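## Task

The rack's front holds twelve drive blanks in three rows of four. Press every protruding blank fully home so it stops and latches, except the bottom-row blank that is second from the right when viewed from the front of the rack; that one must stay untouched. The rack is loose. Tipping it beyond a slight amount counts as failure, and it must finish in its original position.

## Robot and tools

ROBOT. There are two arms, left_arm and right_arm. Each has a parallel gripper. Base origins in the scene frame: left_arm (+0.013, +0.332, +0.006) m, right_arm (-0.008, -0.310, +0.007) m, both turned only slightly about z. A two-camera stand is fixed to the floor behind the arms.

FRAMES. Scene frame: origin at table-top height, halfway between the two nominal bases. +x points out over the table, +z up, and left_arm sits on the +y side (this has nothing to do with left or right in an image). The head cameras and the table are given in the scene frame. Everything about a hand (positions, quaternions, velocities, targets, wrist camera poses) is in that arm's own base frame. Offsets run along that arm's base axes, and rotations turn about the Hand target point. The fingers point along the gripper's +z and separate along its y. end_effector_position is the point between the pads, about 1 cm short of the fingertips. Reported positions and orientations may be off by up to a few centimetres, worse when the arm reaches far.

execute_actions(actions, cameras). actions is a list of actions. Each action is a table of at most 15 rows, one row per 1/30 s control step; a short table repeats its final row for the remaining steps. Every row has 14 numbers in [-1, 1]: left_arm dx, dy, dz, rx, ry, rz, opening, then the same seven for right_arm. Both arms must always be filled in. dx..rz are an offset from the Hand target as it was when that action began; every row is measured from that same start, not from the row before, and a repeated offset in a new action moves further. Scale: 1.0 equals 0.6 m for dx, dy, dz and 180 degrees for the rotation; rx, ry, rz form a single rotation vector. A translation longer than 1.0 is shortened along its direction. opening is absolute, not an offset: +1 fully open (0.093 m), -1 closed. Writing all six pose zeros for an arm re-commands its current Hand target; a 0 in the opening slot really means half open, so repeat the present opening to leave fingers alone. Images only come back if actions is empty or cameras names some; cameras may be ["all"], [], or camera names.

move(target, speed, blend, opening_speed, grip_force, blocking, cameras). target is one 14-number row laid out as above, or a list of up to 15 such rows; every row is an offset from the Hand targets at the move's start, not from the prior row. Each gripper travels a straight line, rotating the short way. speed is top path speed in m/s, 0.002 to 2.9 (default 0.25), one value or one per target; rotation is capped at twice that in rad/s. blend (metres) lets a list round corners; 0 means stop at each one. opening_speed, if given (0.2 or more), is per second on the -1..+1 scale. grip_force is per-pad newtons, 10 to 50, one value or one per arm; it persists. blocking=false returns after about 0.5 s while the move continues. Moves last at least 0.5 s and are cut at 10 s. They do not avoid obstacles or the other arm. The result adds a move: line stating the ending (done, off_target, moving, held, fault) and any limits (limits=paced: the sent pose was clipped; limits=held: steps were withheld). done means at rest within 10 mm and 2 degrees of the target; neither done nor off_target says whether contact happened.

wait(seconds): 0 to 10, arms keep their last command; a running move continues. stop(): brakes a running move. zoom_image(camera, region): region is [x0, y0, x1, y1] pixels, at most 504 by 504, of the latest image from cam_head_left, cam_head_right, cam_left_wrist or cam_right_wrist. read_manual(section): licence texts only. finished_scene(scene): give the current scene number; it ends the scene irreversibly.

CAMERAS. cam_head_left and cam_head_right are 504x504; cam_left_wrist and cam_right_wrist are 672x504.

RESULTS. Each arm reports end_effector_position (m) and end_effector_quat_wxyz in its base frame, the Hand target (last commanded pose after clipping; the next offsets start here), Tool commands, grip_measured (+1 open, -1 closed; pads meet near -0.94), Joint positions (last entry is gripper opening in metres), joint torques (include the arm's own weight, so nonzero in free air), joint velocities (may be marked within noise or omitted), motor temperatures, and for action calls some per-step positions. The gripper often rests short of the Hand target; commanding zeros asks for it again, and if still short, send the gap as an offset. Each step, commanded orientation is clipped to within 40 degrees of the measured one. Check position and tilt after each move and correct drift; small moves may go sideways or not happen.

WHAT TO AVOID. A blocked arm goes on pushing until you command its target back behind the gripper. Fast moves and targets set deep past contact push hard; approach blanks slowly with a modest overshoot. The rack is free-standing: do not tip it, shove it out of place, or knock it off the table. Never let the arms, grippers or wrist cameras touch each other, and keep strain off the camera cables. Route paths around an arm's own base rather than close past it. Long stretched-out holds or pushing at unreachable poses heat motors: a MOTOR HOT line appears at 75 °C, at 90 °C the arm folds and goes idle, and at 100 °C it goes limp. Do not press the blank that must stay as it is.

Each tool is called as a command line: name --argument value for each argument, lists and objects as JSON in quotes; but a table of rows of numbers goes row by row, as --pt "numbers of a row", without its own name.

## Session

execute_actions --actions '[]'

Scene clock: 0.00 s.
left_arm: end_effector_position=(+0.3882, -0.0150, +0.0770) grip_measured=+1.000 end_effector_quat_wxyz=(+0.549, -0.007, +0.835, +0.038) | right_arm: end_effector_position=(+0.3821, +0.0500, +0.0845) grip_measured=+1.000 end_effector_quat_wxyz=(+0.586, -0.066, +0.807, +0.035)
Joint positions: left_arm=[-0.115 1.57 0.386 0.771 -0.176 -0.017 0.093] | right_arm=[0.122 1.599 0.318 0.965 -0.019 -0.027 0.093]
Joint velocities: within noise
Joint torques (N m): no reading
Motor temperatures (°C): left_arm=[27 29 33 25 25 27 27] | right_arm=[29 29 29 32 27 28 25]
Heat: left arm: 33 °C; right arm: 32 °C.
Hand target: left_arm +0.3886, -0.0151, +0.0777; +0.548, -0.007, +0.836, +0.038 | right_arm +0.3833, +0.0501, +0.0870; +0.588, -0.066, +0.805, +0.036
Tool commands: left_gripper/opening=+1.0 right_gripper/opening=+1.0

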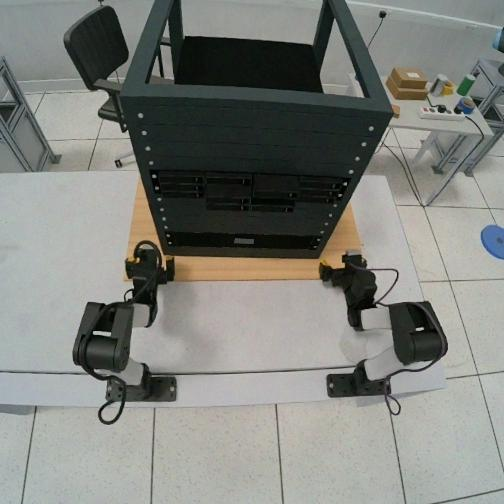

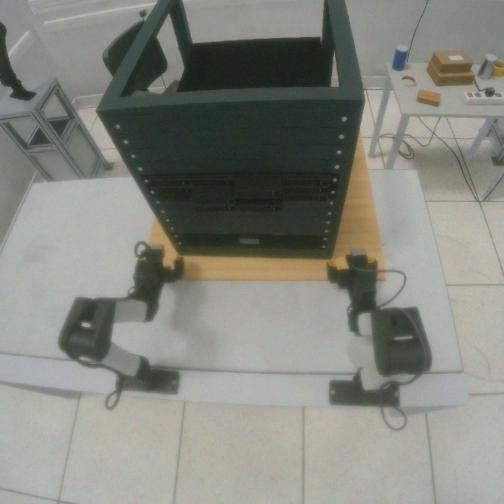

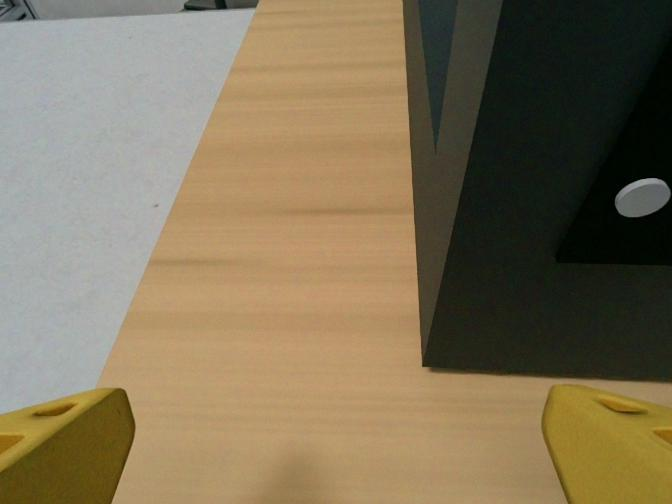

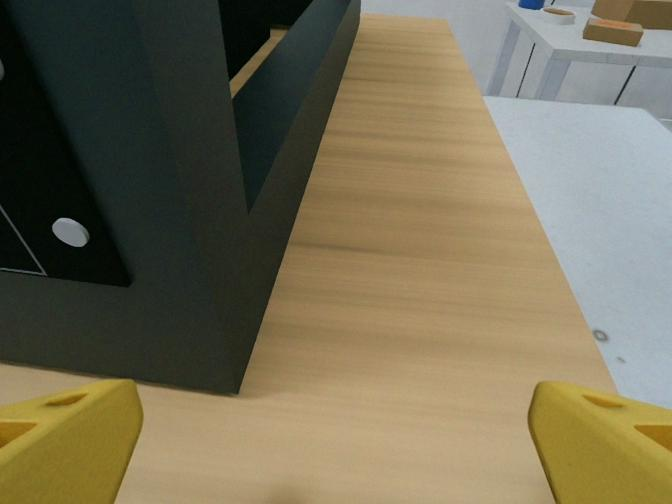

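zoom_image --camera "cam_head_left" --region '[130, 150, 370, 270]'

zoom_image --camera "cam_head_right" --region '[130, 150, 350, 270]'

Scaled by 2.100 from the camera's 504x504 image, which has a finer 720x720 frame.

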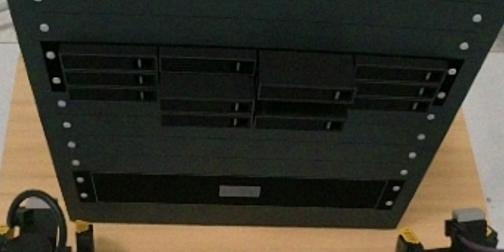

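Scaled by 2.291 from the camera's 504x504 image, which has a finer 720x720 frame.

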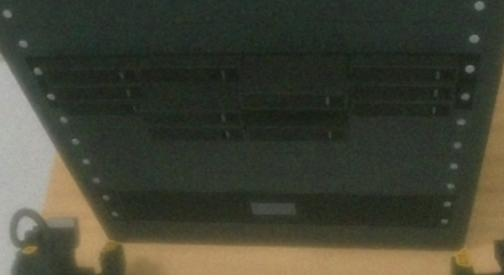

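move --target '[-0.18, -0.2, 0.37, 0, -0.128, 0, -1, -0.18, 0.15, 0.37, 0, -0.1, 0, -1]' --cameras '["all"]'

Scene clock: 15.37 s.
left_arm: end_effector_position=(+0.2804, -0.1334, +0.2933) grip_measured=-0.984 end_effector_quat_wxyz=(+0.704, -0.014, +0.710, +0.033) | right_arm: end_effector_position=(+0.2753, +0.1405, +0.3018) grip_measured=-0.986 end_effector_quat_wxyz=(+0.705, -0.074, +0.704, +0.028)
Joint positions: left_arm=[-0.91 0.911 0.565 0.333 -0.976 0.015 0] | right_arm=[0.819 0.783 0.555 0.224 0.675 -0.063 0]
Joint torques (N m): left_arm=[-0.47 -1.81 9.73 1.74 -0.1 0.08] | right_arm=[0.79 -1.01 9.78 2.02 0.1 0.03]
Motor temperatures (°C): left_arm=[27 31 36 32 25 27 27] | right_arm=[29 30 30 36 27 28 25]
Heat: left arm: 36 °C; right arm: 36 °C.
Hand target: left_arm +0.2806, -0.1350, +0.2996; +0.704, -0.014, +0.710, +0.036 | right_arm +0.2752, +0.1402, +0.3090; +0.707, -0.070, +0.703, +0.025
Off the commanded pose: left_arm 0.007 m, 0 deg | right_arm 0.007 m, 1 deg.
move: done

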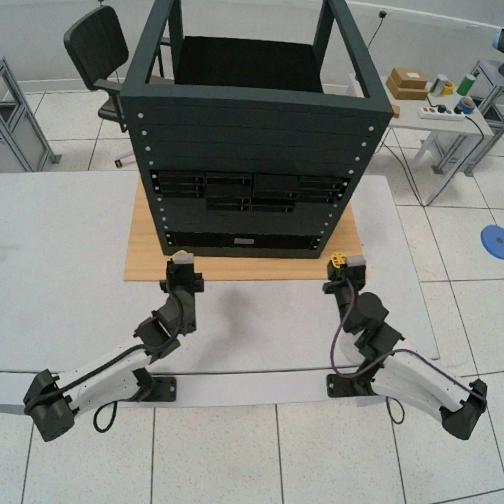

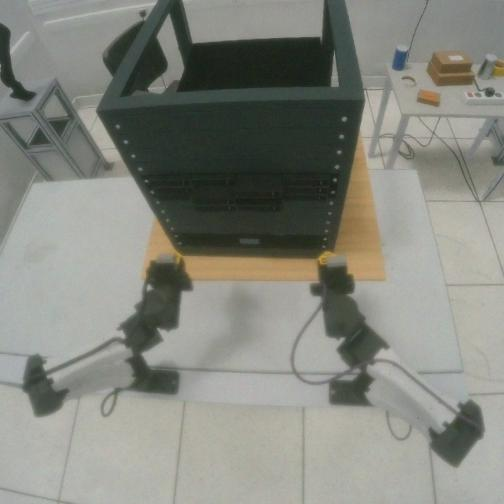

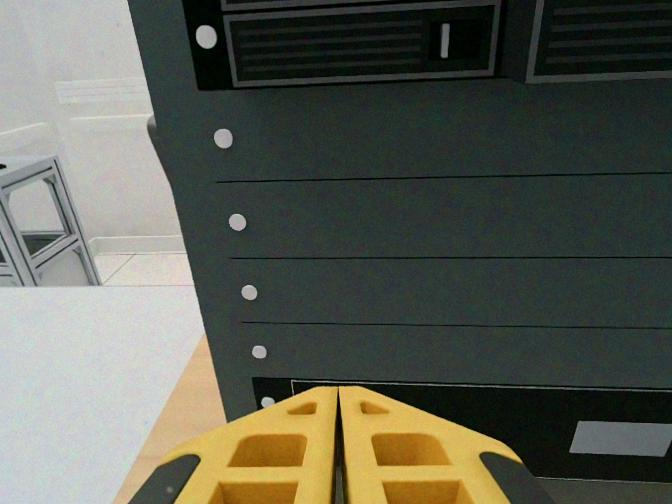

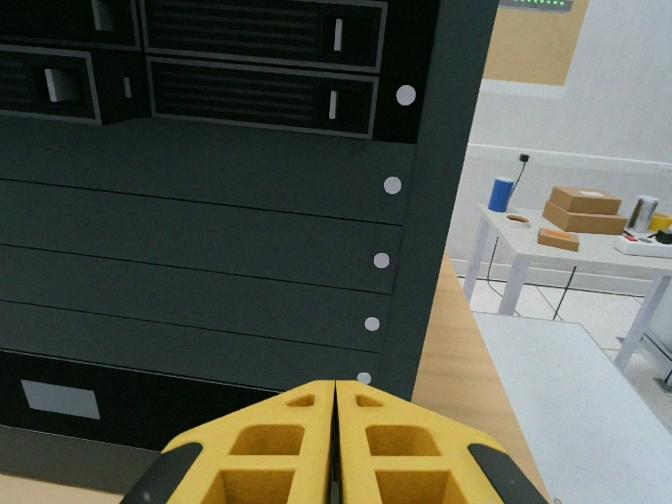

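move --target '[0, -0.05, 0.23, 0, 0, 0, -1, 0, 0.05, 0.23, 0, 0, 0, -1]' --cameras '["all"]'

Scene clock: 22.93 s.
left_arm: end_effector_position=(+0.2819, -0.1655, +0.4313) grip_measured=-0.984 end_effector_quat_wxyz=(+0.704, -0.007, +0.709, +0.039) | right_arm: end_effector_position=(+0.2759, +0.1710, +0.4413) grip_measured=-0.986 end_effector_quat_wxyz=(+0.707, -0.078, +0.703, +0.024)
Joint positions: left_arm=[-0.998 1.093 1.198 -0.117 -1.062 0.035 0] | right_arm=[0.931 1.009 1.196 -0.188 0.786 -0.077 0]
Joint torques (N m): left_arm=[-0.42 -2.95 9.51 1.63 -0.14 -0.11] | right_arm=[0.72 -1.84 9.18 1.93 0.11 0.17]
Heat: left arm: 40 °C; right arm: 36 °C.
Hand target: left_arm +0.2806, -0.1651, +0.4376; +0.704, -0.014, +0.710, +0.036 | right_arm +0.2753, +0.1700, +0.4471; +0.707, -0.070, +0.703, +0.025
Off the commanded pose: left_arm 0.007 m, 1 deg | right_arm 0.006 m, 1 deg.
move: done

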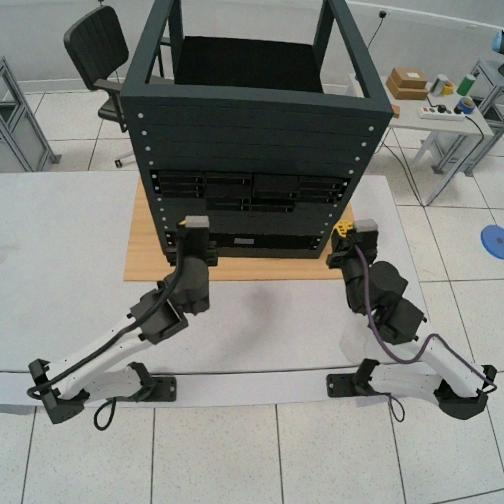

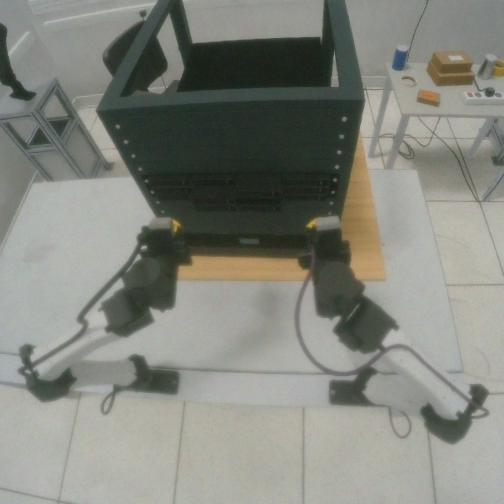

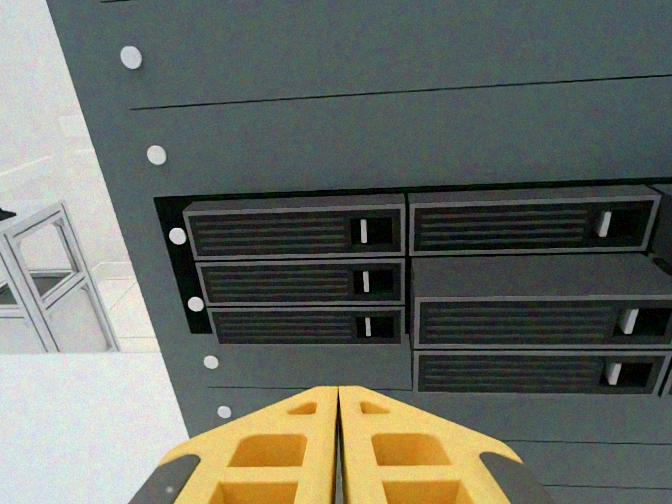

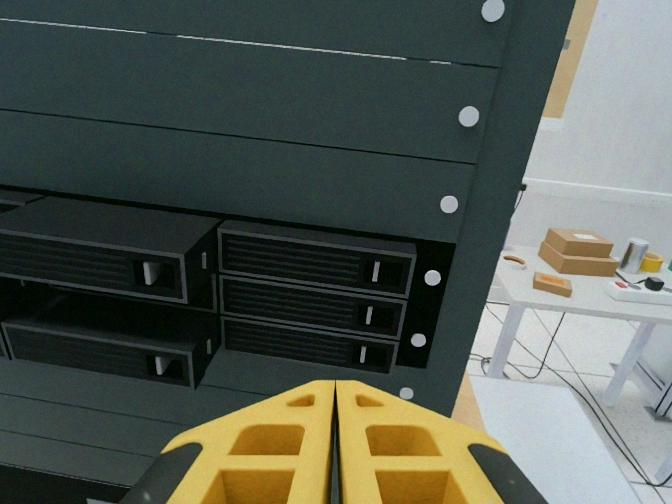

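zoom_image --camera "cam_left_wrist" --region '[140, 170, 420, 380]'

zoom_image --camera "cam_left_wrist" --region '[392, 170, 672, 400]'

zoom_image --camera "cam_right_wrist" --region '[180, 190, 460, 400]'

move --target '[-0.05, -0.16, -0.05, 0, 0, 0, -1, -0.1, -0.05, -0.1, 0, 0, 0, -1]' --cameras '["cam_left_wrist","cam_right_wrist"]'

Scaled by 1.800 from the camera's 672x504 image, which has a finer 960x720 frame.

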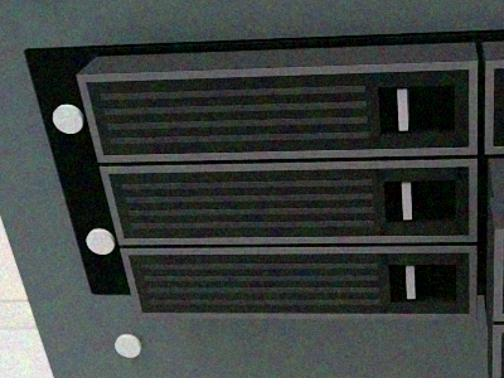

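Scaled by 1.800 from the camera's 672x504 image, which has a finer 960x720 frame.

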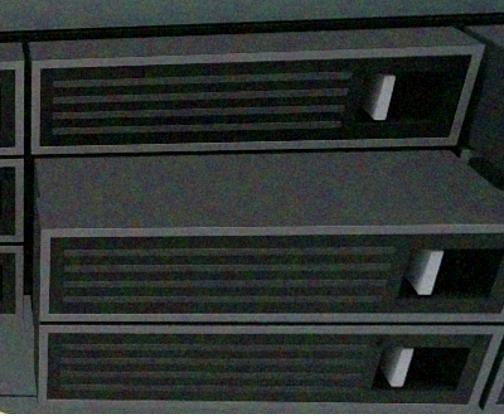

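Scaled by 1.800 from the camera's 672x504 image, which has a finer 960x720 frame.

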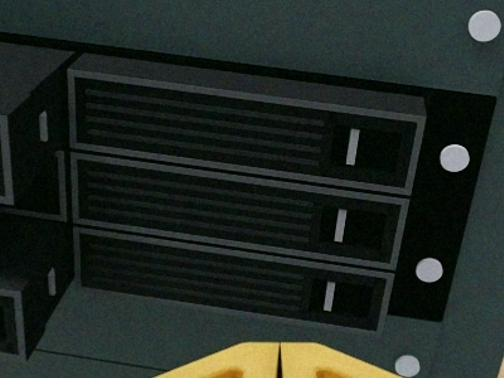

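Scene clock: 34.73 s.
left_arm: end_effector_position=(+0.2514, -0.2622, +0.3952) grip_measured=-0.984 end_effector_quat_wxyz=(+0.698, +0.007, +0.714, +0.050) | right_arm: end_effector_position=(+0.2155, +0.1409, +0.3887) grip_measured=-0.986 end_effector_quat_wxyz=(+0.706, -0.078, +0.704, +0.025)
Joint positions: left_arm=[-1.274 1.347 1.243 0.018 -1.336 -0.002 0] | right_arm=[1.173 0.721 0.896 -0.18 1.028 -0.071 0]
Joint torques (N m): left_arm=[-0.06 -6.38 9.52 1.86 -0.18 -0.03] | right_arm=[0.8 -0.17 5.79 2.09 0.1 0.12]
Motor temperatures (°C): left_arm=[27 30 44 34 25 27 27] | right_arm=[29 30 34 37 27 28 25]
Heat: left arm: 44 °C; right arm: 37 °C.
Hand target: left_arm +0.2507, -0.2610, +0.4076; +0.704, -0.014, +0.710, +0.036 | right_arm +0.2153, +0.1401, +0.3869; +0.707, -0.070, +0.703, +0.025
Off the commanded pose: left_arm 0.012 m, 3 deg | right_arm 0.002 m, 1 deg.
move: off_target (left_arm)
Images, in order (width x height): cam_left_wrist 672x504, cam_right_wrist 672x504.

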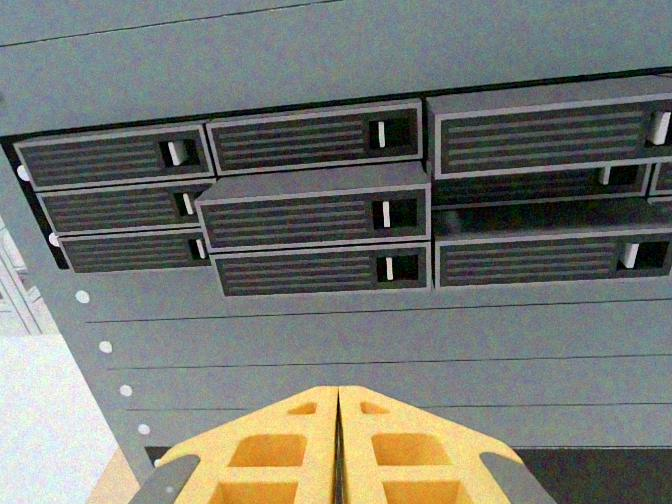

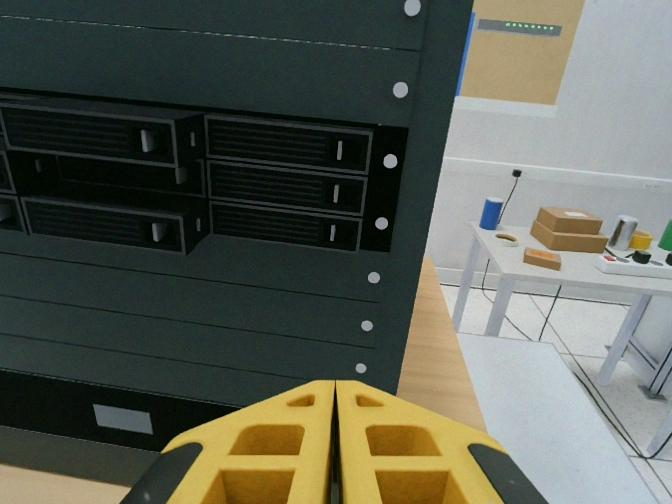

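zoom_image --camera "cam_left_wrist" --region '[190, 70, 450, 300]'

zoom_image --camera "cam_left_wrist" --region '[412, 70, 672, 300]'

zoom_image --camera "cam_right_wrist" --region '[0, 80, 240, 260]'

Scaled by 1.938 from the camera's 672x504 image, which has a finer 960x720 frame.

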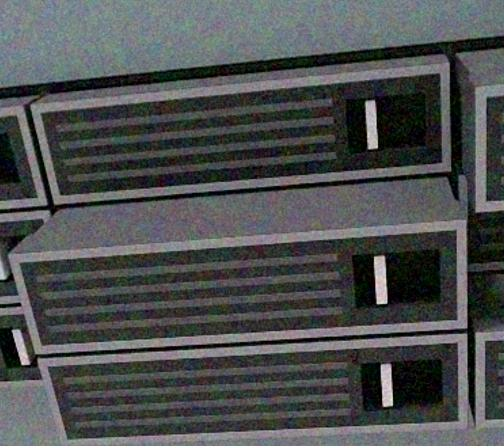

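Scaled by 1.938 from the camera's 672x504 image, which has a finer 960x720 frame.

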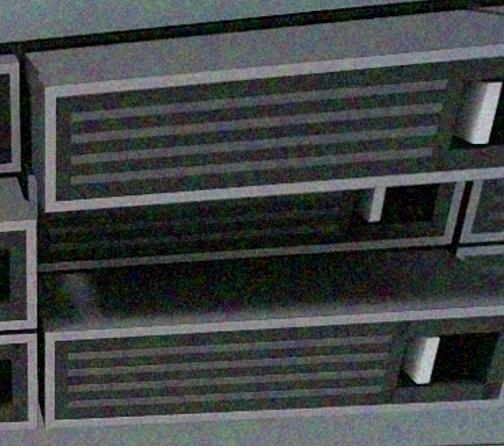

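Scaled by 2.100 from the camera's 672x504 image, which has a finer 960x720 frame.

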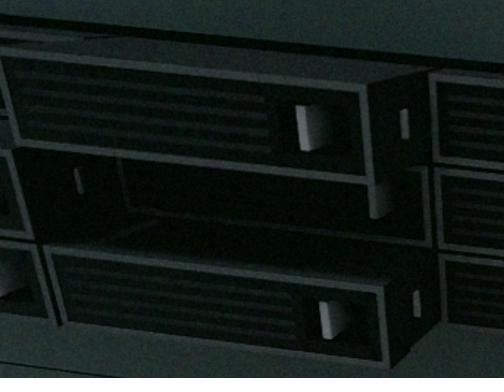

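move --target '[0.14, 0.02, -0.063, -0.01, 0, -0.0225, -1, 0,0,0,0,0,0, -1]' --speed 0.15 --cameras '["all"]'

Scene clock: 83.63 s.
left_arm: end_effector_position=(+0.3320, -0.2473, +0.3773) grip_measured=-0.984 end_effector_quat_wxyz=(+0.705, -0.002, +0.709, +0.001) | right_arm: end_effector_position=(+0.2156, +0.1409, +0.3888) grip_measured=-0.986 end_effector_quat_wxyz=(+0.706, -0.078, +0.704, +0.025)
Joint positions: left_arm=[-0.988 1.384 1.169 0.203 -0.992 -0.011 0] | right_arm=[1.173 0.721 0.896 -0.18 1.029 -0.071 0]
Joint torques (N m): left_arm=[0.65 -6.41 5.87 2.12 0.08 -0.02] | right_arm=[0.9 -0.18 5.75 2.1 0.1 0.11]
Motor temperatures (°C): left_arm=[27 31 51 39 25 27 28] | right_arm=[28 29 33 39 27 28 25]
Heat: left arm: 51 °C; right arm: 39 °C.
Hand target: left_arm +0.3347, -0.2491, +0.3698; +0.704, +0.000, +0.710, +0.000 | right_arm +0.2153, +0.1400, +0.3870; +0.707, -0.070, +0.703, +0.025
Off the commanded pose: left_arm 0.008 m, 0 deg | right_arm 0.002 m, 1 deg.
move: done

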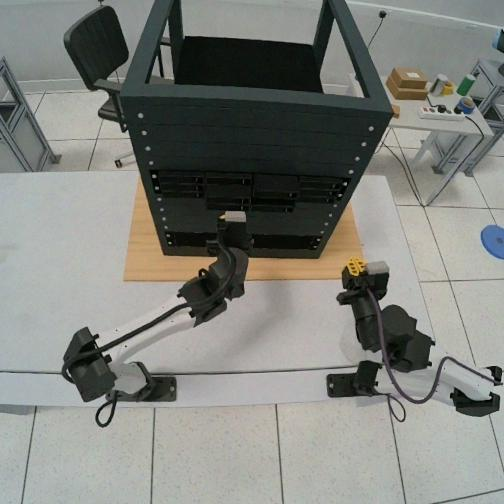

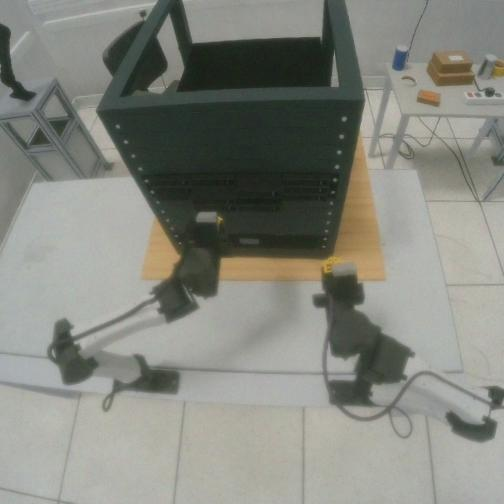

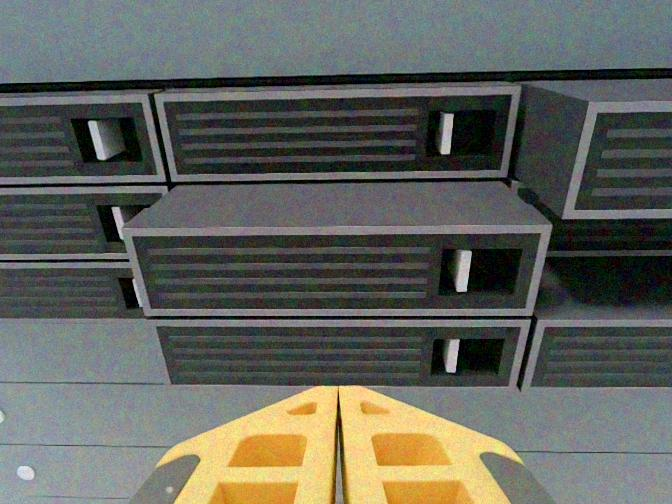

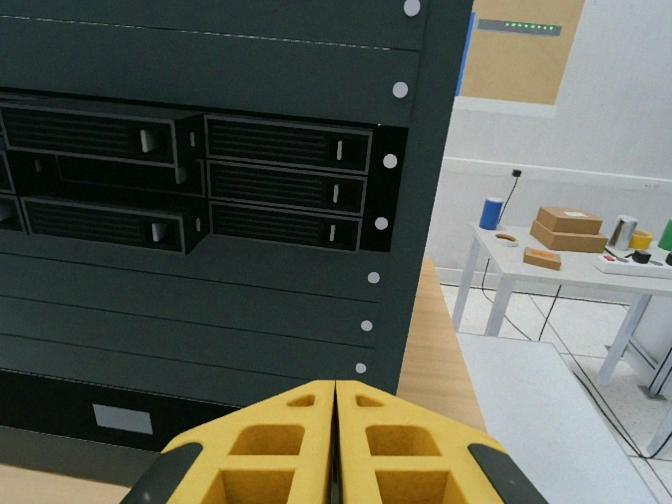

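move --pt "0.0 0 -0.037 0 0 0 -1 0 0 0 0 0 0 -1" --pt "0.05 0 -0.037 0 0 0 -1 0 0 0 0 0 0 -1" --speed 0.1 --cameras '["cam_left_wrist"]'

Scene clock: 98.80 s.
left_arm: end_effector_position=(+0.3610, -0.2460, +0.3316) grip_measured=-0.984 end_effector_quat_wxyz=(+0.693, +0.011, +0.721, +0.016) | right_arm: end_effector_position=(+0.2156, +0.1409, +0.3888) grip_measured=-0.986 end_effector_quat_wxyz=(+0.706, -0.078, +0.704, +0.025)
Joint positions: left_arm=[-0.908 1.455 1.084 0.308 -0.914 -0.011 0] | right_arm=[1.173 0.721 0.896 -0.18 1.029 -0.071 0]
Joint torques (N m): left_arm=[0.58 -7.36 10.44 2.18 0.05 0.03] | right_arm=[0.85 -0.12 5.78 2.07 0.13 0.1]
Heat: left arm: 47 °C; right arm: 39 °C.
Hand target: left_arm +0.3647, -0.2491, +0.3477; +0.704, +0.000, +0.710, +0.000 | right_arm +0.2153, +0.1400, +0.3870; +0.707, -0.070, +0.703, +0.025
Off the commanded pose: left_arm 0.017 m, 3 deg | right_arm 0.002 m, 1 deg.
move: off_target (left_arm)
Images, in order (width x height): cam_left_wrist 672x504.

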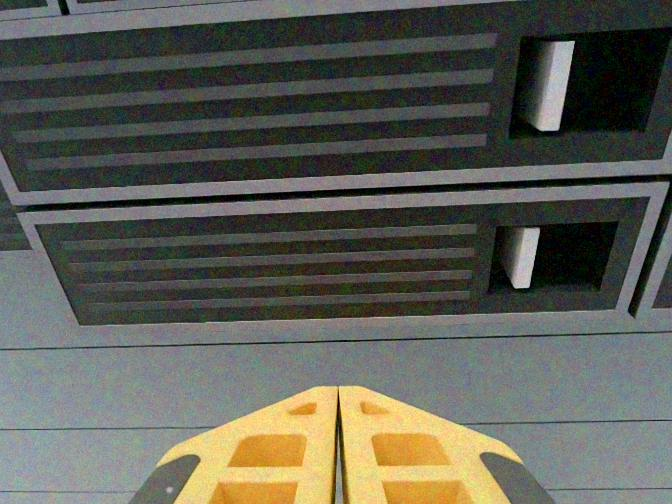

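move --pt "-0.03 0 0.02 0 0 0 -1 0 0 0 0 0 0 -1" --pt "-0.03 0.00 0.04 0 0 0 -1 0 0 0 0 0 0 -1" --speed 0.1 --cameras '["cam_left_wrist"]'

Scene clock: 108.30 s.
left_arm: end_effector_position=(+0.3504, -0.2518, +0.3560) grip_measured=-0.984 end_effector_quat_wxyz=(+0.699, +0.009, +0.715, +0.006) | right_arm: end_effector_position=(+0.2156, +0.1409, +0.3888) grip_measured=-0.986 end_effector_quat_wxyz=(+0.706, -0.078, +0.704, +0.025)
Joint positions: left_arm=[-0.943 1.435 1.147 0.248 -0.938 -0.011 0] | right_arm=[1.173 0.721 0.896 -0.18 1.029 -0.071 0]
Joint torques (N m): left_arm=[-0.42 -9.47 9.91 1.77 -0.14 0.02] | right_arm=[0.72 -0.17 5.76 2.09 0.12 0.11]
Heat: left arm: 47 °C; right arm: 39 °C.
Hand target: left_arm +0.3467, -0.2492, +0.3715; +0.704, +0.000, +0.710, +0.000 | right_arm +0.2153, +0.1400, +0.3870; +0.707, -0.070, +0.703, +0.025
Off the commanded pose: left_arm 0.016 m, 2 deg | right_arm 0.002 m, 1 deg.
move: off_target (left_arm)
Images, in order (width x height): cam_left_wrist 672x504.

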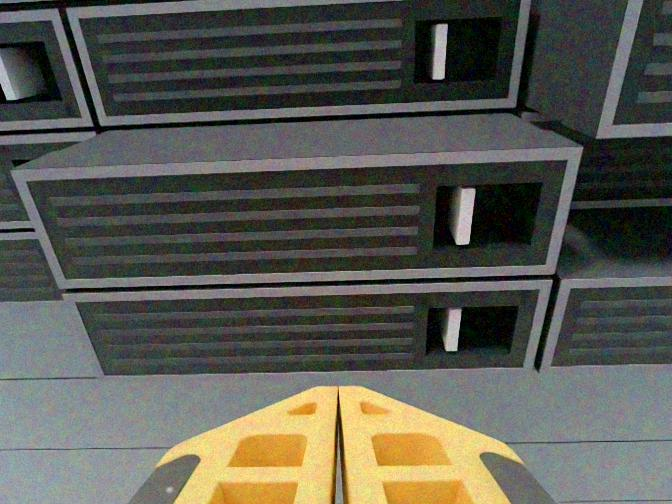

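move --pt "0 0 0.008 0 0.005 0 -1 0 0 0 0 0 0 -1" --pt "0.055 0 0.01 0 0.005 0 -1 0 0 0 0 0 0 -1" --speed 0.06 --cameras '["cam_left_wrist","cam_head_left"]'

Scene clock: 115.47 s.
left_arm: end_effector_position=(+0.3759, -0.2472, +0.3699) grip_measured=-0.984 end_effector_quat_wxyz=(+0.696, +0.005, +0.718, +0.009) | right_arm: end_effector_position=(+0.2156, +0.1409, +0.3888) grip_measured=-0.986 end_effector_quat_wxyz=(+0.706, -0.078, +0.704, +0.025)
Joint positions: left_arm=[-0.874 1.485 1.252 0.186 -0.879 -0.016 0] | right_arm=[1.173 0.721 0.896 -0.18 1.029 -0.071 0]
Joint torques (N m): left_arm=[0.76 -7.34 10.35 1.86 0.07 -0.11] | right_arm=[0.79 -0.18 5.81 2.09 0.1 0.11]
Heat: left arm: 49 °C; right arm: 40 °C.
Hand target: left_arm +0.3797, -0.2491, +0.3775; +0.698, +0.000, +0.716, +0.000 | right_arm +0.2153, +0.1400, +0.3870; +0.707, -0.070, +0.703, +0.025
Off the commanded pose: left_arm 0.009 m, 1 deg | right_arm 0.002 m, 1 deg.
move: done
Images, in order (width x height): cam_head_left 504x504, cam_left_wrist 672x504.

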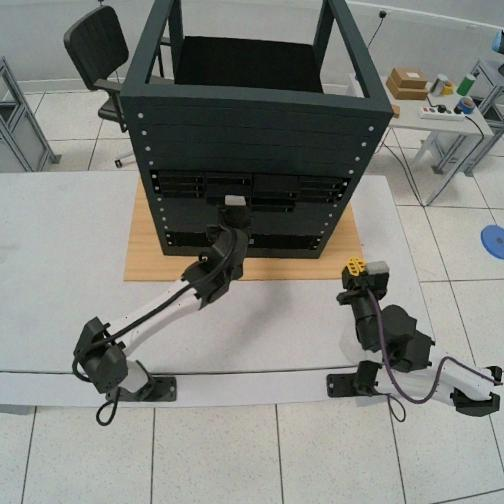

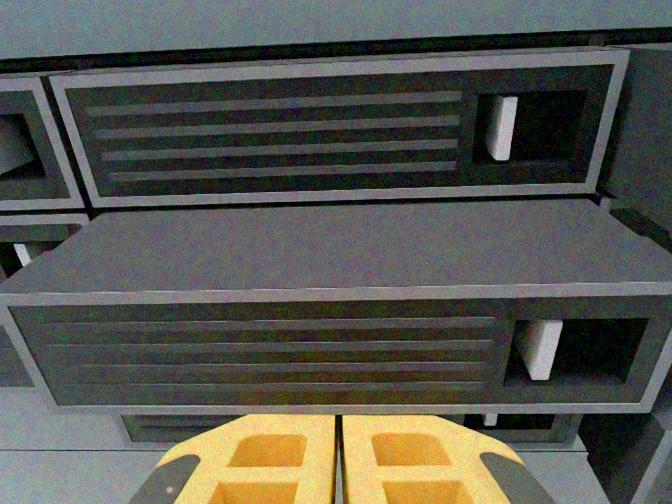

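move --target '[0.035, 0, -0.007, 0,-0.005,0, -1, 0,0,0,0,0,0, -1]' --speed 0.06 --cameras '["cam_left_wrist"]'

Scene clock: 120.77 s.
left_arm: end_effector_position=(+0.3944, -0.2466, +0.3648) grip_measured=-0.984 end_effector_quat_wxyz=(+0.697, +0.003, +0.717, +0.007) | right_arm: end_effector_position=(+0.2156, +0.1409, +0.3888) grip_measured=-0.986 end_effector_quat_wxyz=(+0.706, -0.078, +0.704, +0.025)
Joint positions: left_arm=[-0.831 1.53 1.271 0.218 -0.836 -0.016 0] | right_arm=[1.173 0.721 0.896 -0.18 1.029 -0.071 0]
Joint torques (N m): left_arm=[1.05 -7.23 10.04 2.18 0.11 0.1] | right_arm=[0.66 -0.06 5.75 2.08 0.11 0.11]
Heat: left arm: 49 °C; right arm: 40 °C.
Hand target: left_arm +0.4006, -0.2491, +0.3735; +0.704, +0.000, +0.710, +0.000 | right_arm +0.2153, +0.1400, +0.3870; +0.707, -0.070, +0.703, +0.025
Off the commanded pose: left_arm 0.011 m, 1 deg | right_arm 0.002 m, 1 deg.
move: off_target (left_arm)
Images, in order (width x height): cam_left_wrist 672x504.

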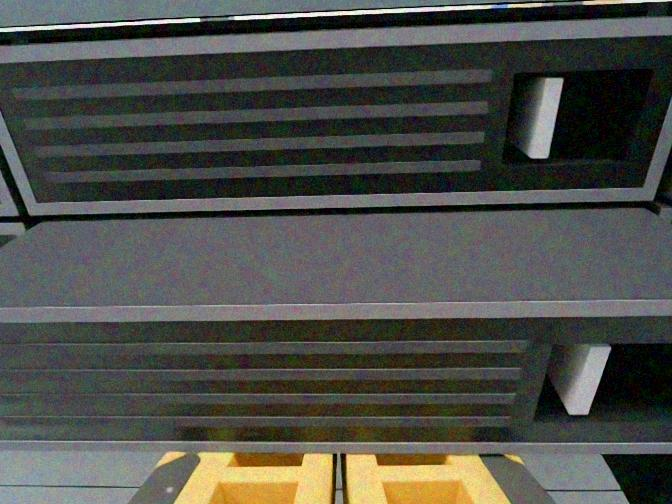

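move --target '[0.025, 0, -0.003, 0,0,0, -1, 0,0,0,0,0,0, -1]' --speed 0.06 --cameras '["cam_left_wrist"]'

Scene clock: 125.60 s.
left_arm: end_effector_position=(+0.3964, -0.2467, +0.3649) grip_measured=-0.984 end_effector_quat_wxyz=(+0.697, +0.002, +0.717, +0.009) | right_arm: end_effector_position=(+0.2156, +0.1409, +0.3888) grip_measured=-0.986 end_effector_quat_wxyz=(+0.706, -0.078, +0.704, +0.025)
Joint positions: left_arm=[-0.828 1.536 1.278 0.217 -0.836 -0.015 0] | right_arm=[1.173 0.721 0.896 -0.18 1.029 -0.071 0]
Joint torques (N m): left_arm=[3.66 -4.62 11.48 2.27 0.39 0.11] | right_arm=[0.77 -0.17 5.78 2.07 0.11 0.13]
Heat: left arm: 51 °C; right arm: 40 °C.
Hand target: left_arm +0.4156, -0.2491, +0.3717; +0.704, +0.000, +0.710, +0.000 | right_arm +0.2153, +0.1400, +0.3870; +0.707, -0.070, +0.703, +0.025
Off the commanded pose: left_arm 0.020 m, 2 deg | right_arm 0.002 m, 1 deg.
move: off_target (left_arm)
Images, in order (width x height): cam_left_wrist 672x504.

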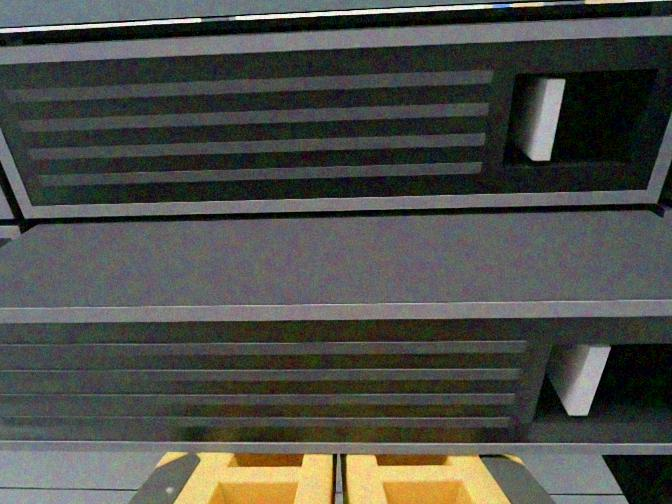

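move --target '[0.03, 0, 0, 0,0,0, -1, 0,0,0,0,0,0, -1]' --speed 0.06

move --pt "-0.055 0 0 0 0 0 -1 0 0 0 0 0 0 -1" --pt "-0.12 0 0 0 0 0 -1 0 0 0 0 0 0 -1" --pt "-0.12 0 0.057 0 0 0 -1 0 0 0 0 0 0 -1" --speed 0.12 --cameras '["cam_left_wrist","cam_head_left"]'

Scene clock: 132.07 s.
left_arm: end_effector_position=(+0.3974, -0.2464, +0.3648) grip_measured=-0.984 end_effector_quat_wxyz=(+0.692, +0.006, +0.722, +0.018) | right_arm: end_effector_position=(+0.2156, +0.1409, +0.3888) grip_measured=-0.986 end_effector_quat_wxyz=(+0.706, -0.078, +0.704, +0.025)
Joint positions: left_arm=[-0.828 1.543 1.3 0.179 -0.844 -0.014 0] | right_arm=[1.173 0.721 0.896 -0.18 1.029 -0.071 0]
Joint torques (N m): left_arm=[6.76 -1.96 12.3 2.7 0.76 0.12] | right_arm=[0.76 -0.14 5.85 2.1 0.09 0.11]
Motor temperatures (°C): left_arm=[27 34 54 46 25 27 28] | right_arm=[28 28 33 40 27 28 25]
Heat: left arm: 54 °C; right arm: 40 °C.
Hand target: left_arm +0.4336, -0.2491, +0.3716; +0.704, +0.000, +0.710, +0.000 | right_arm +0.2153, +0.1400, +0.3870; +0.707, -0.070, +0.703, +0.025
Off the commanded pose: left_arm 0.037 m, 3 deg | right_arm 0.002 m, 1 deg.
move: off_target (left_arm)

Scene clock: 134.63 s.
left_arm: end_effector_position=(+0.3648, -0.2524, +0.3939) grip_measured=-0.984 end_effector_quat_wxyz=(+0.701, +0.007, +0.713, +0.001) | right_arm: end_effector_position=(+0.2156, +0.1409, +0.3888) grip_measured=-0.986 end_effector_quat_wxyz=(+0.706, -0.078, +0.704, +0.025)
Joint positions: left_arm=[-0.907 1.47 1.322 0.12 -0.899 -0.012 0] | right_arm=[1.173 0.721 0.896 -0.18 1.029 -0.071 0]
Joint torques (N m): left_arm=[-0.17 -9.2 9.66 1.79 -0.14 0.05] | right_arm=[0.69 -0.24 5.68 2.1 0.11 0.13]
Heat: left arm: 54 °C; right arm: 40 °C.
Hand target: left_arm +0.3617, -0.2491, +0.4058; +0.704, +0.000, +0.710, +0.000 | right_arm +0.2153, +0.1400, +0.3870; +0.707, -0.070, +0.703, +0.025
Off the commanded pose: left_arm 0.013 m, 1 deg | right_arm 0.002 m, 1 deg.
move: off_target (left_arm)
Images, in order (width x height): cam_head_left 504x504, cam_left_wrist 672x504.

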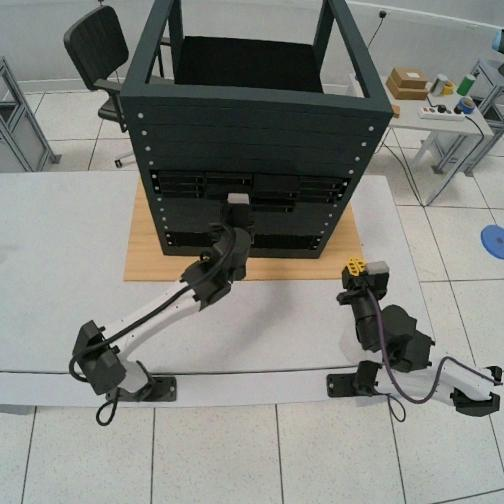

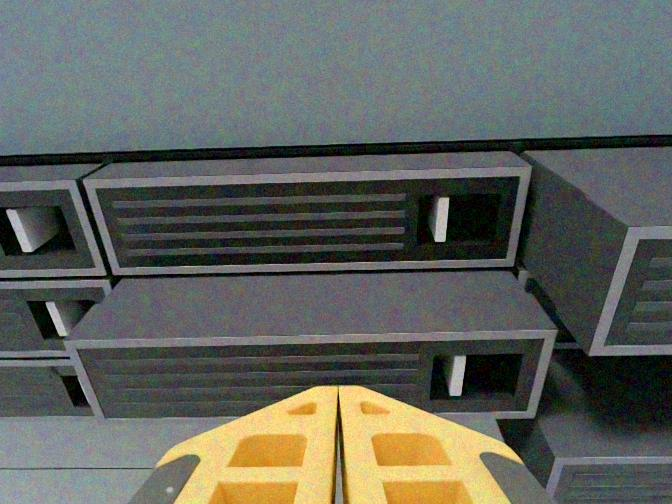

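move --pt "0.065 0 -0.002 0 0 0 -1 0 0 0 0 0 0 -1" --pt "0.12 0 -0.002 0 0 0 -1 0 0 0 0 0 0 -1" --speed 0.06 --cameras '["cam_left_wrist"]'

move --pt "-0.06 0 0 0 0 0 -1 0 0 0 0 0 0 -1" --pt "-0.2 0 0 0 0 0 -1 0 0 0 0 0 0 -1" --speed 0.12 --cameras '["cam_left_wrist","cam_head_left"]'

Scene clock: 143.33 s.
left_arm: end_effector_position=(+0.3970, -0.2471, +0.3998) grip_measured=-0.984 end_effector_quat_wxyz=(+0.692, +0.007, +0.722, +0.018) | right_arm: end_effector_position=(+0.2156, +0.1409, +0.3888) grip_measured=-0.986 end_effector_quat_wxyz=(+0.706, -0.078, +0.704, +0.025)
Joint positions: left_arm=[-0.83 1.552 1.448 0.041 -0.845 -0.012 0] | right_arm=[1.173 0.721 0.896 -0.18 1.029 -0.071 0]
Joint torques (N m): left_arm=[6.98 -2.25 11.23 2.74 0.76 0.1] | right_arm=[0.69 -0.23 5.72 2.1 0.11 0.12]
Motor temperatures (°C): left_arm=[27 34 56 45 25 27 28] | right_arm=[28 28 33 41 27 28 25]
Heat: left arm: 56 °C; right arm: 41 °C.
Hand target: left_arm +0.4337, -0.2491, +0.4047; +0.704, +0.000, +0.710, +0.000 | right_arm +0.2153, +0.1400, +0.3870; +0.707, -0.070, +0.703, +0.025
Off the commanded pose: left_arm 0.037 m, 3 deg | right_arm 0.002 m, 1 deg.
move: off_target (left_arm)
Images, in order (width x height): cam_left_wrist 672x504.

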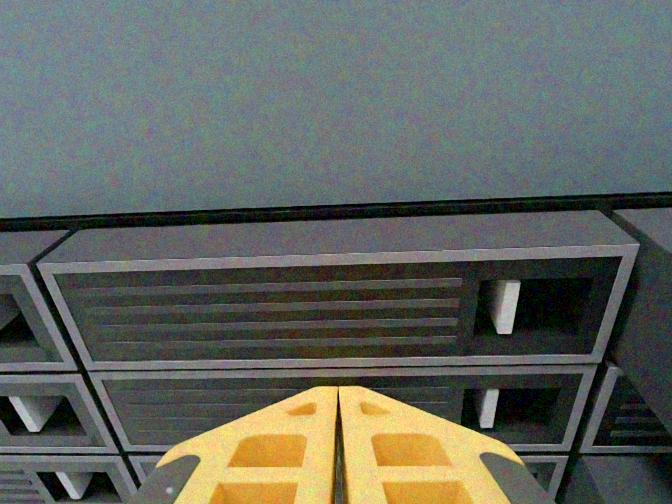

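Scene clock: 145.47 s.
left_arm: end_effector_position=(+0.3168, -0.2532, +0.4048) grip_measured=-0.984 end_effector_quat_wxyz=(+0.702, +0.006, +0.712, +0.001) | right_arm: end_effector_position=(+0.2156, +0.1409, +0.3888) grip_measured=-0.986 end_effector_quat_wxyz=(+0.706, -0.078, +0.704, +0.025)
Joint positions: left_arm=[-1.038 1.375 1.281 0.068 -1.03 -0.012 0] | right_arm=[1.173 0.721 0.896 -0.18 1.029 -0.071 0]
Joint torques (N m): left_arm=[-0.27 -8.53 5.86 1.99 -0.12 -0.02] | right_arm=[0.8 -0.1 5.75 2.08 0.12 0.11]
Motor temperatures (°C): left_arm=[27 34 55 45 25 27 28] | right_arm=[28 28 33 41 27 28 25]
Heat: left arm: 55 °C; right arm: 41 °C.
Hand target: left_arm +0.3136, -0.2492, +0.4046; +0.704, +0.000, +0.710, +0.000 | right_arm +0.2153, +0.1400, +0.3870; +0.707, -0.070, +0.703, +0.025
Off the commanded pose: left_arm 0.005 m, 1 deg | right_arm 0.002 m, 1 deg.
move: done
Images, in order (width x height): cam_head_left 504x504, cam_left_wrist 672x504.

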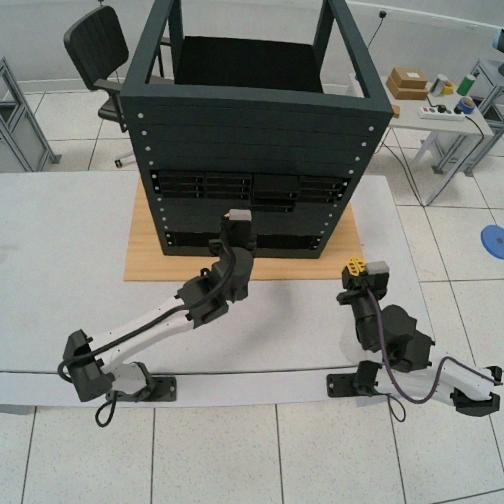

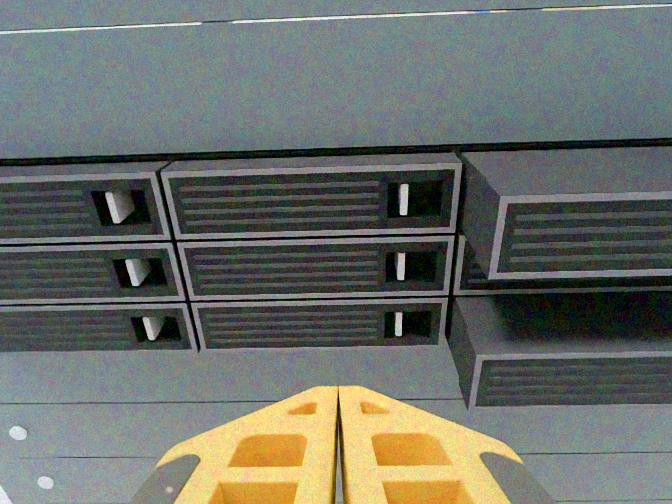

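move --target '[0.03, -0.195, 0.05, 0,0,0, -1, 0,0,0,0,0,0, -1]' --speed 0.15 --cameras '["cam_left_wrist"]'

Scene clock: 151.30 s.
left_arm: end_effector_position=(+0.3323, -0.3643, +0.4322) grip_measured=-0.984 end_effector_quat_wxyz=(+0.705, +0.005, +0.709, +0.000) | right_arm: end_effector_position=(+0.2156, +0.1409, +0.3888) grip_measured=-0.986 end_effector_quat_wxyz=(+0.706, -0.078, +0.704, +0.025)
Joint positions: left_arm=[-1.147 1.8 1.814 -0.025 -1.138 -0.004 0] | right_arm=[1.173 0.721 0.896 -0.18 1.029 -0.071 0]
Joint torques (N m): left_arm=[-0.29 -10.11 9.62 1.58 -0.13 -0.11] | right_arm=[0.66 -0.17 5.72 2.09 0.09 0.13]
Heat: left arm: 53 °C; right arm: 41 °C.
Hand target: left_arm +0.3316, -0.3662, +0.4345; +0.704, +0.000, +0.710, +0.000 | right_arm +0.2153, +0.1400, +0.3870; +0.707, -0.070, +0.703, +0.025
Off the commanded pose: left_arm 0.003 m, 1 deg | right_arm 0.002 m, 1 deg.
move: done
Images, in order (width x height): cam_left_wrist 672x504.

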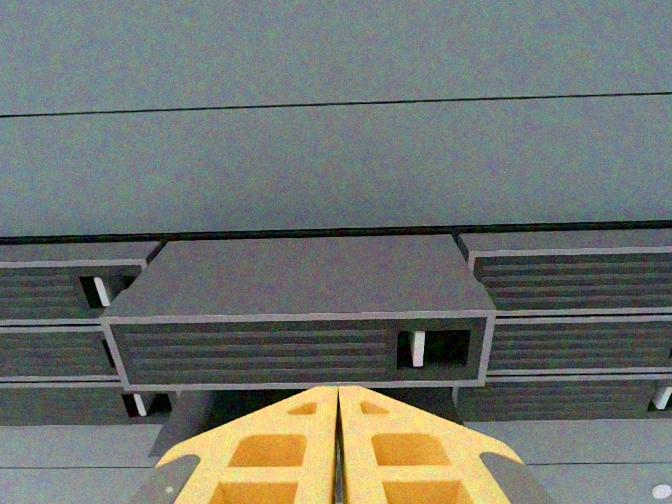

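move --pt "0.02 0.015 -0.02 0 0 0 -1 0 0 0 0 0 0 -1" --pt "0.12 0.015 -0.02 0 0 0 -1 0 0 0 0 0 0 -1" --pt "0.175 0.015 -0.02 0 0 0 -1 0 0 0 0 0 0 -1" --speed 0.06 --cameras '["cam_left_wrist"]'

move --pt "-0.06 0 0 0 0 0 -1 0 0 0 0 0 0 -1" --pt "-0.22 0 0 0 0 0 -1 0 0 0 0 0 0 -1" --speed 0.12 --cameras '["all"]'

Scene clock: 163.70 s.
left_arm: end_effector_position=(+0.3943, -0.3556, +0.4180) grip_measured=-0.984 end_effector_quat_wxyz=(+0.692, +0.015, +0.721, +0.030) | right_arm: end_effector_position=(+0.2156, +0.1409, +0.3888) grip_measured=-0.986 end_effector_quat_wxyz=(+0.706, -0.078, +0.704, +0.025)
Joint positions: left_arm=[-1.009 1.911 1.945 -0.114 -1.03 -0.005 0] | right_arm=[1.173 0.721 0.896 -0.18 1.029 -0.071 0]
Joint torques (N m): left_arm=[7.54 -7.36 10.74 2.68 0.86 0] | right_arm=[0.73 -0.16 5.79 2.09 0.13 0.14]
Heat: left arm: 54 °C; right arm: 42 °C.
Hand target: left_arm +0.4367, -0.3570, +0.4227; +0.704, +0.000, +0.710, +0.000 | right_arm +0.2153, +0.1400, +0.3870; +0.707, -0.070, +0.703, +0.025
Off the commanded pose: left_arm 0.043 m, 4 deg | right_arm 0.002 m, 1 deg.
move: off_target (left_arm)
Images, in order (width x height): cam_left_wrist 672x504.

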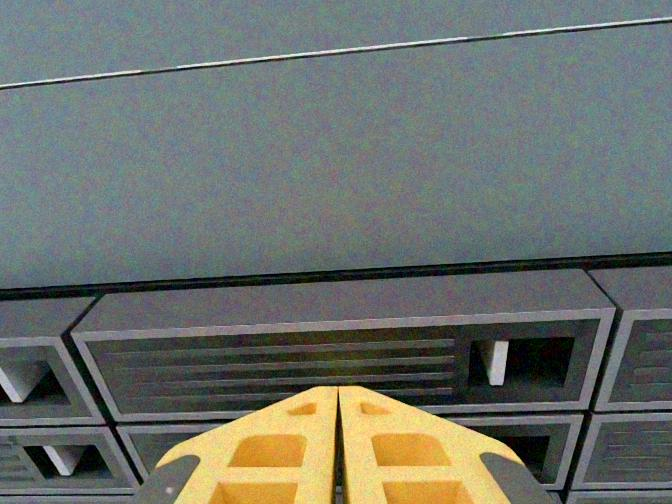

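Scene clock: 165.90 s.
left_arm: end_effector_position=(+0.3083, -0.3647, +0.4159) grip_measured=-0.984 end_effector_quat_wxyz=(+0.700, +0.015, +0.714, +0.009) | right_arm: end_effector_position=(+0.2156, +0.1409, +0.3888) grip_measured=-0.986 end_effector_quat_wxyz=(+0.706, -0.078, +0.704, +0.025)
Joint positions: left_arm=[-1.203 1.754 1.716 -0.018 -1.193 -0.019 0] | right_arm=[1.173 0.721 0.896 -0.18 1.029 -0.071 0]
Joint torques (N m): left_arm=[-0.09 -13.46 5.72 1.96 -0.14 -0.07] | right_arm=[0.79 -0.13 5.78 2.1 0.11 0.11]
Heat: left arm: 53 °C; right arm: 42 °C.
Hand target: left_arm +0.3047, -0.3570, +0.4227; +0.704, +0.000, +0.710, +0.000 | right_arm +0.2153, +0.1400, +0.3870; +0.707, -0.070, +0.703, +0.025
Off the commanded pose: left_arm 0.011 m, 2 deg | right_arm 0.002 m, 1 deg.
move: off_target (left_arm)

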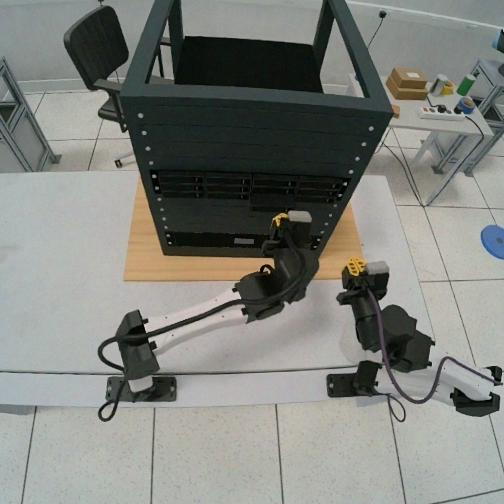

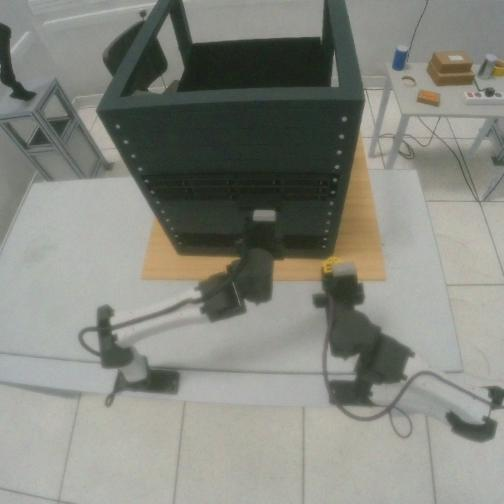

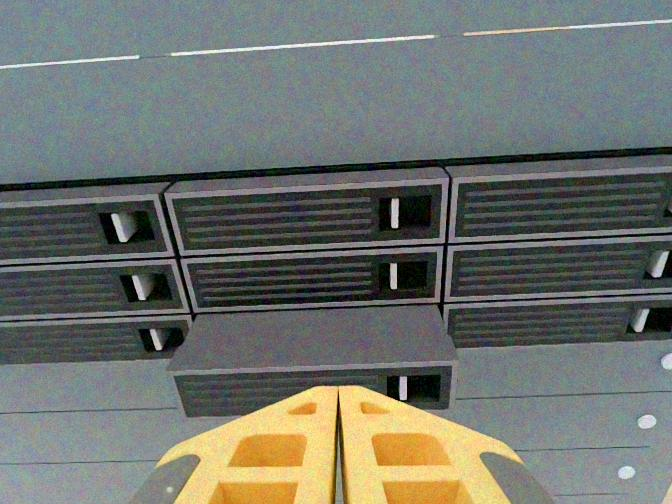

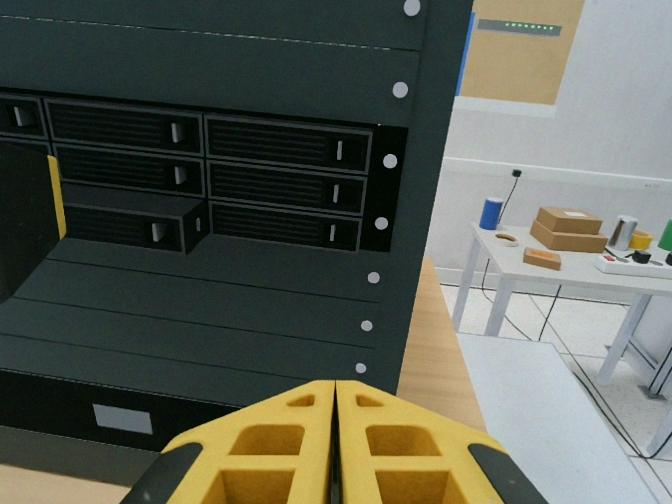

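finished_scene --scene 2

The scene is finished: the task was done.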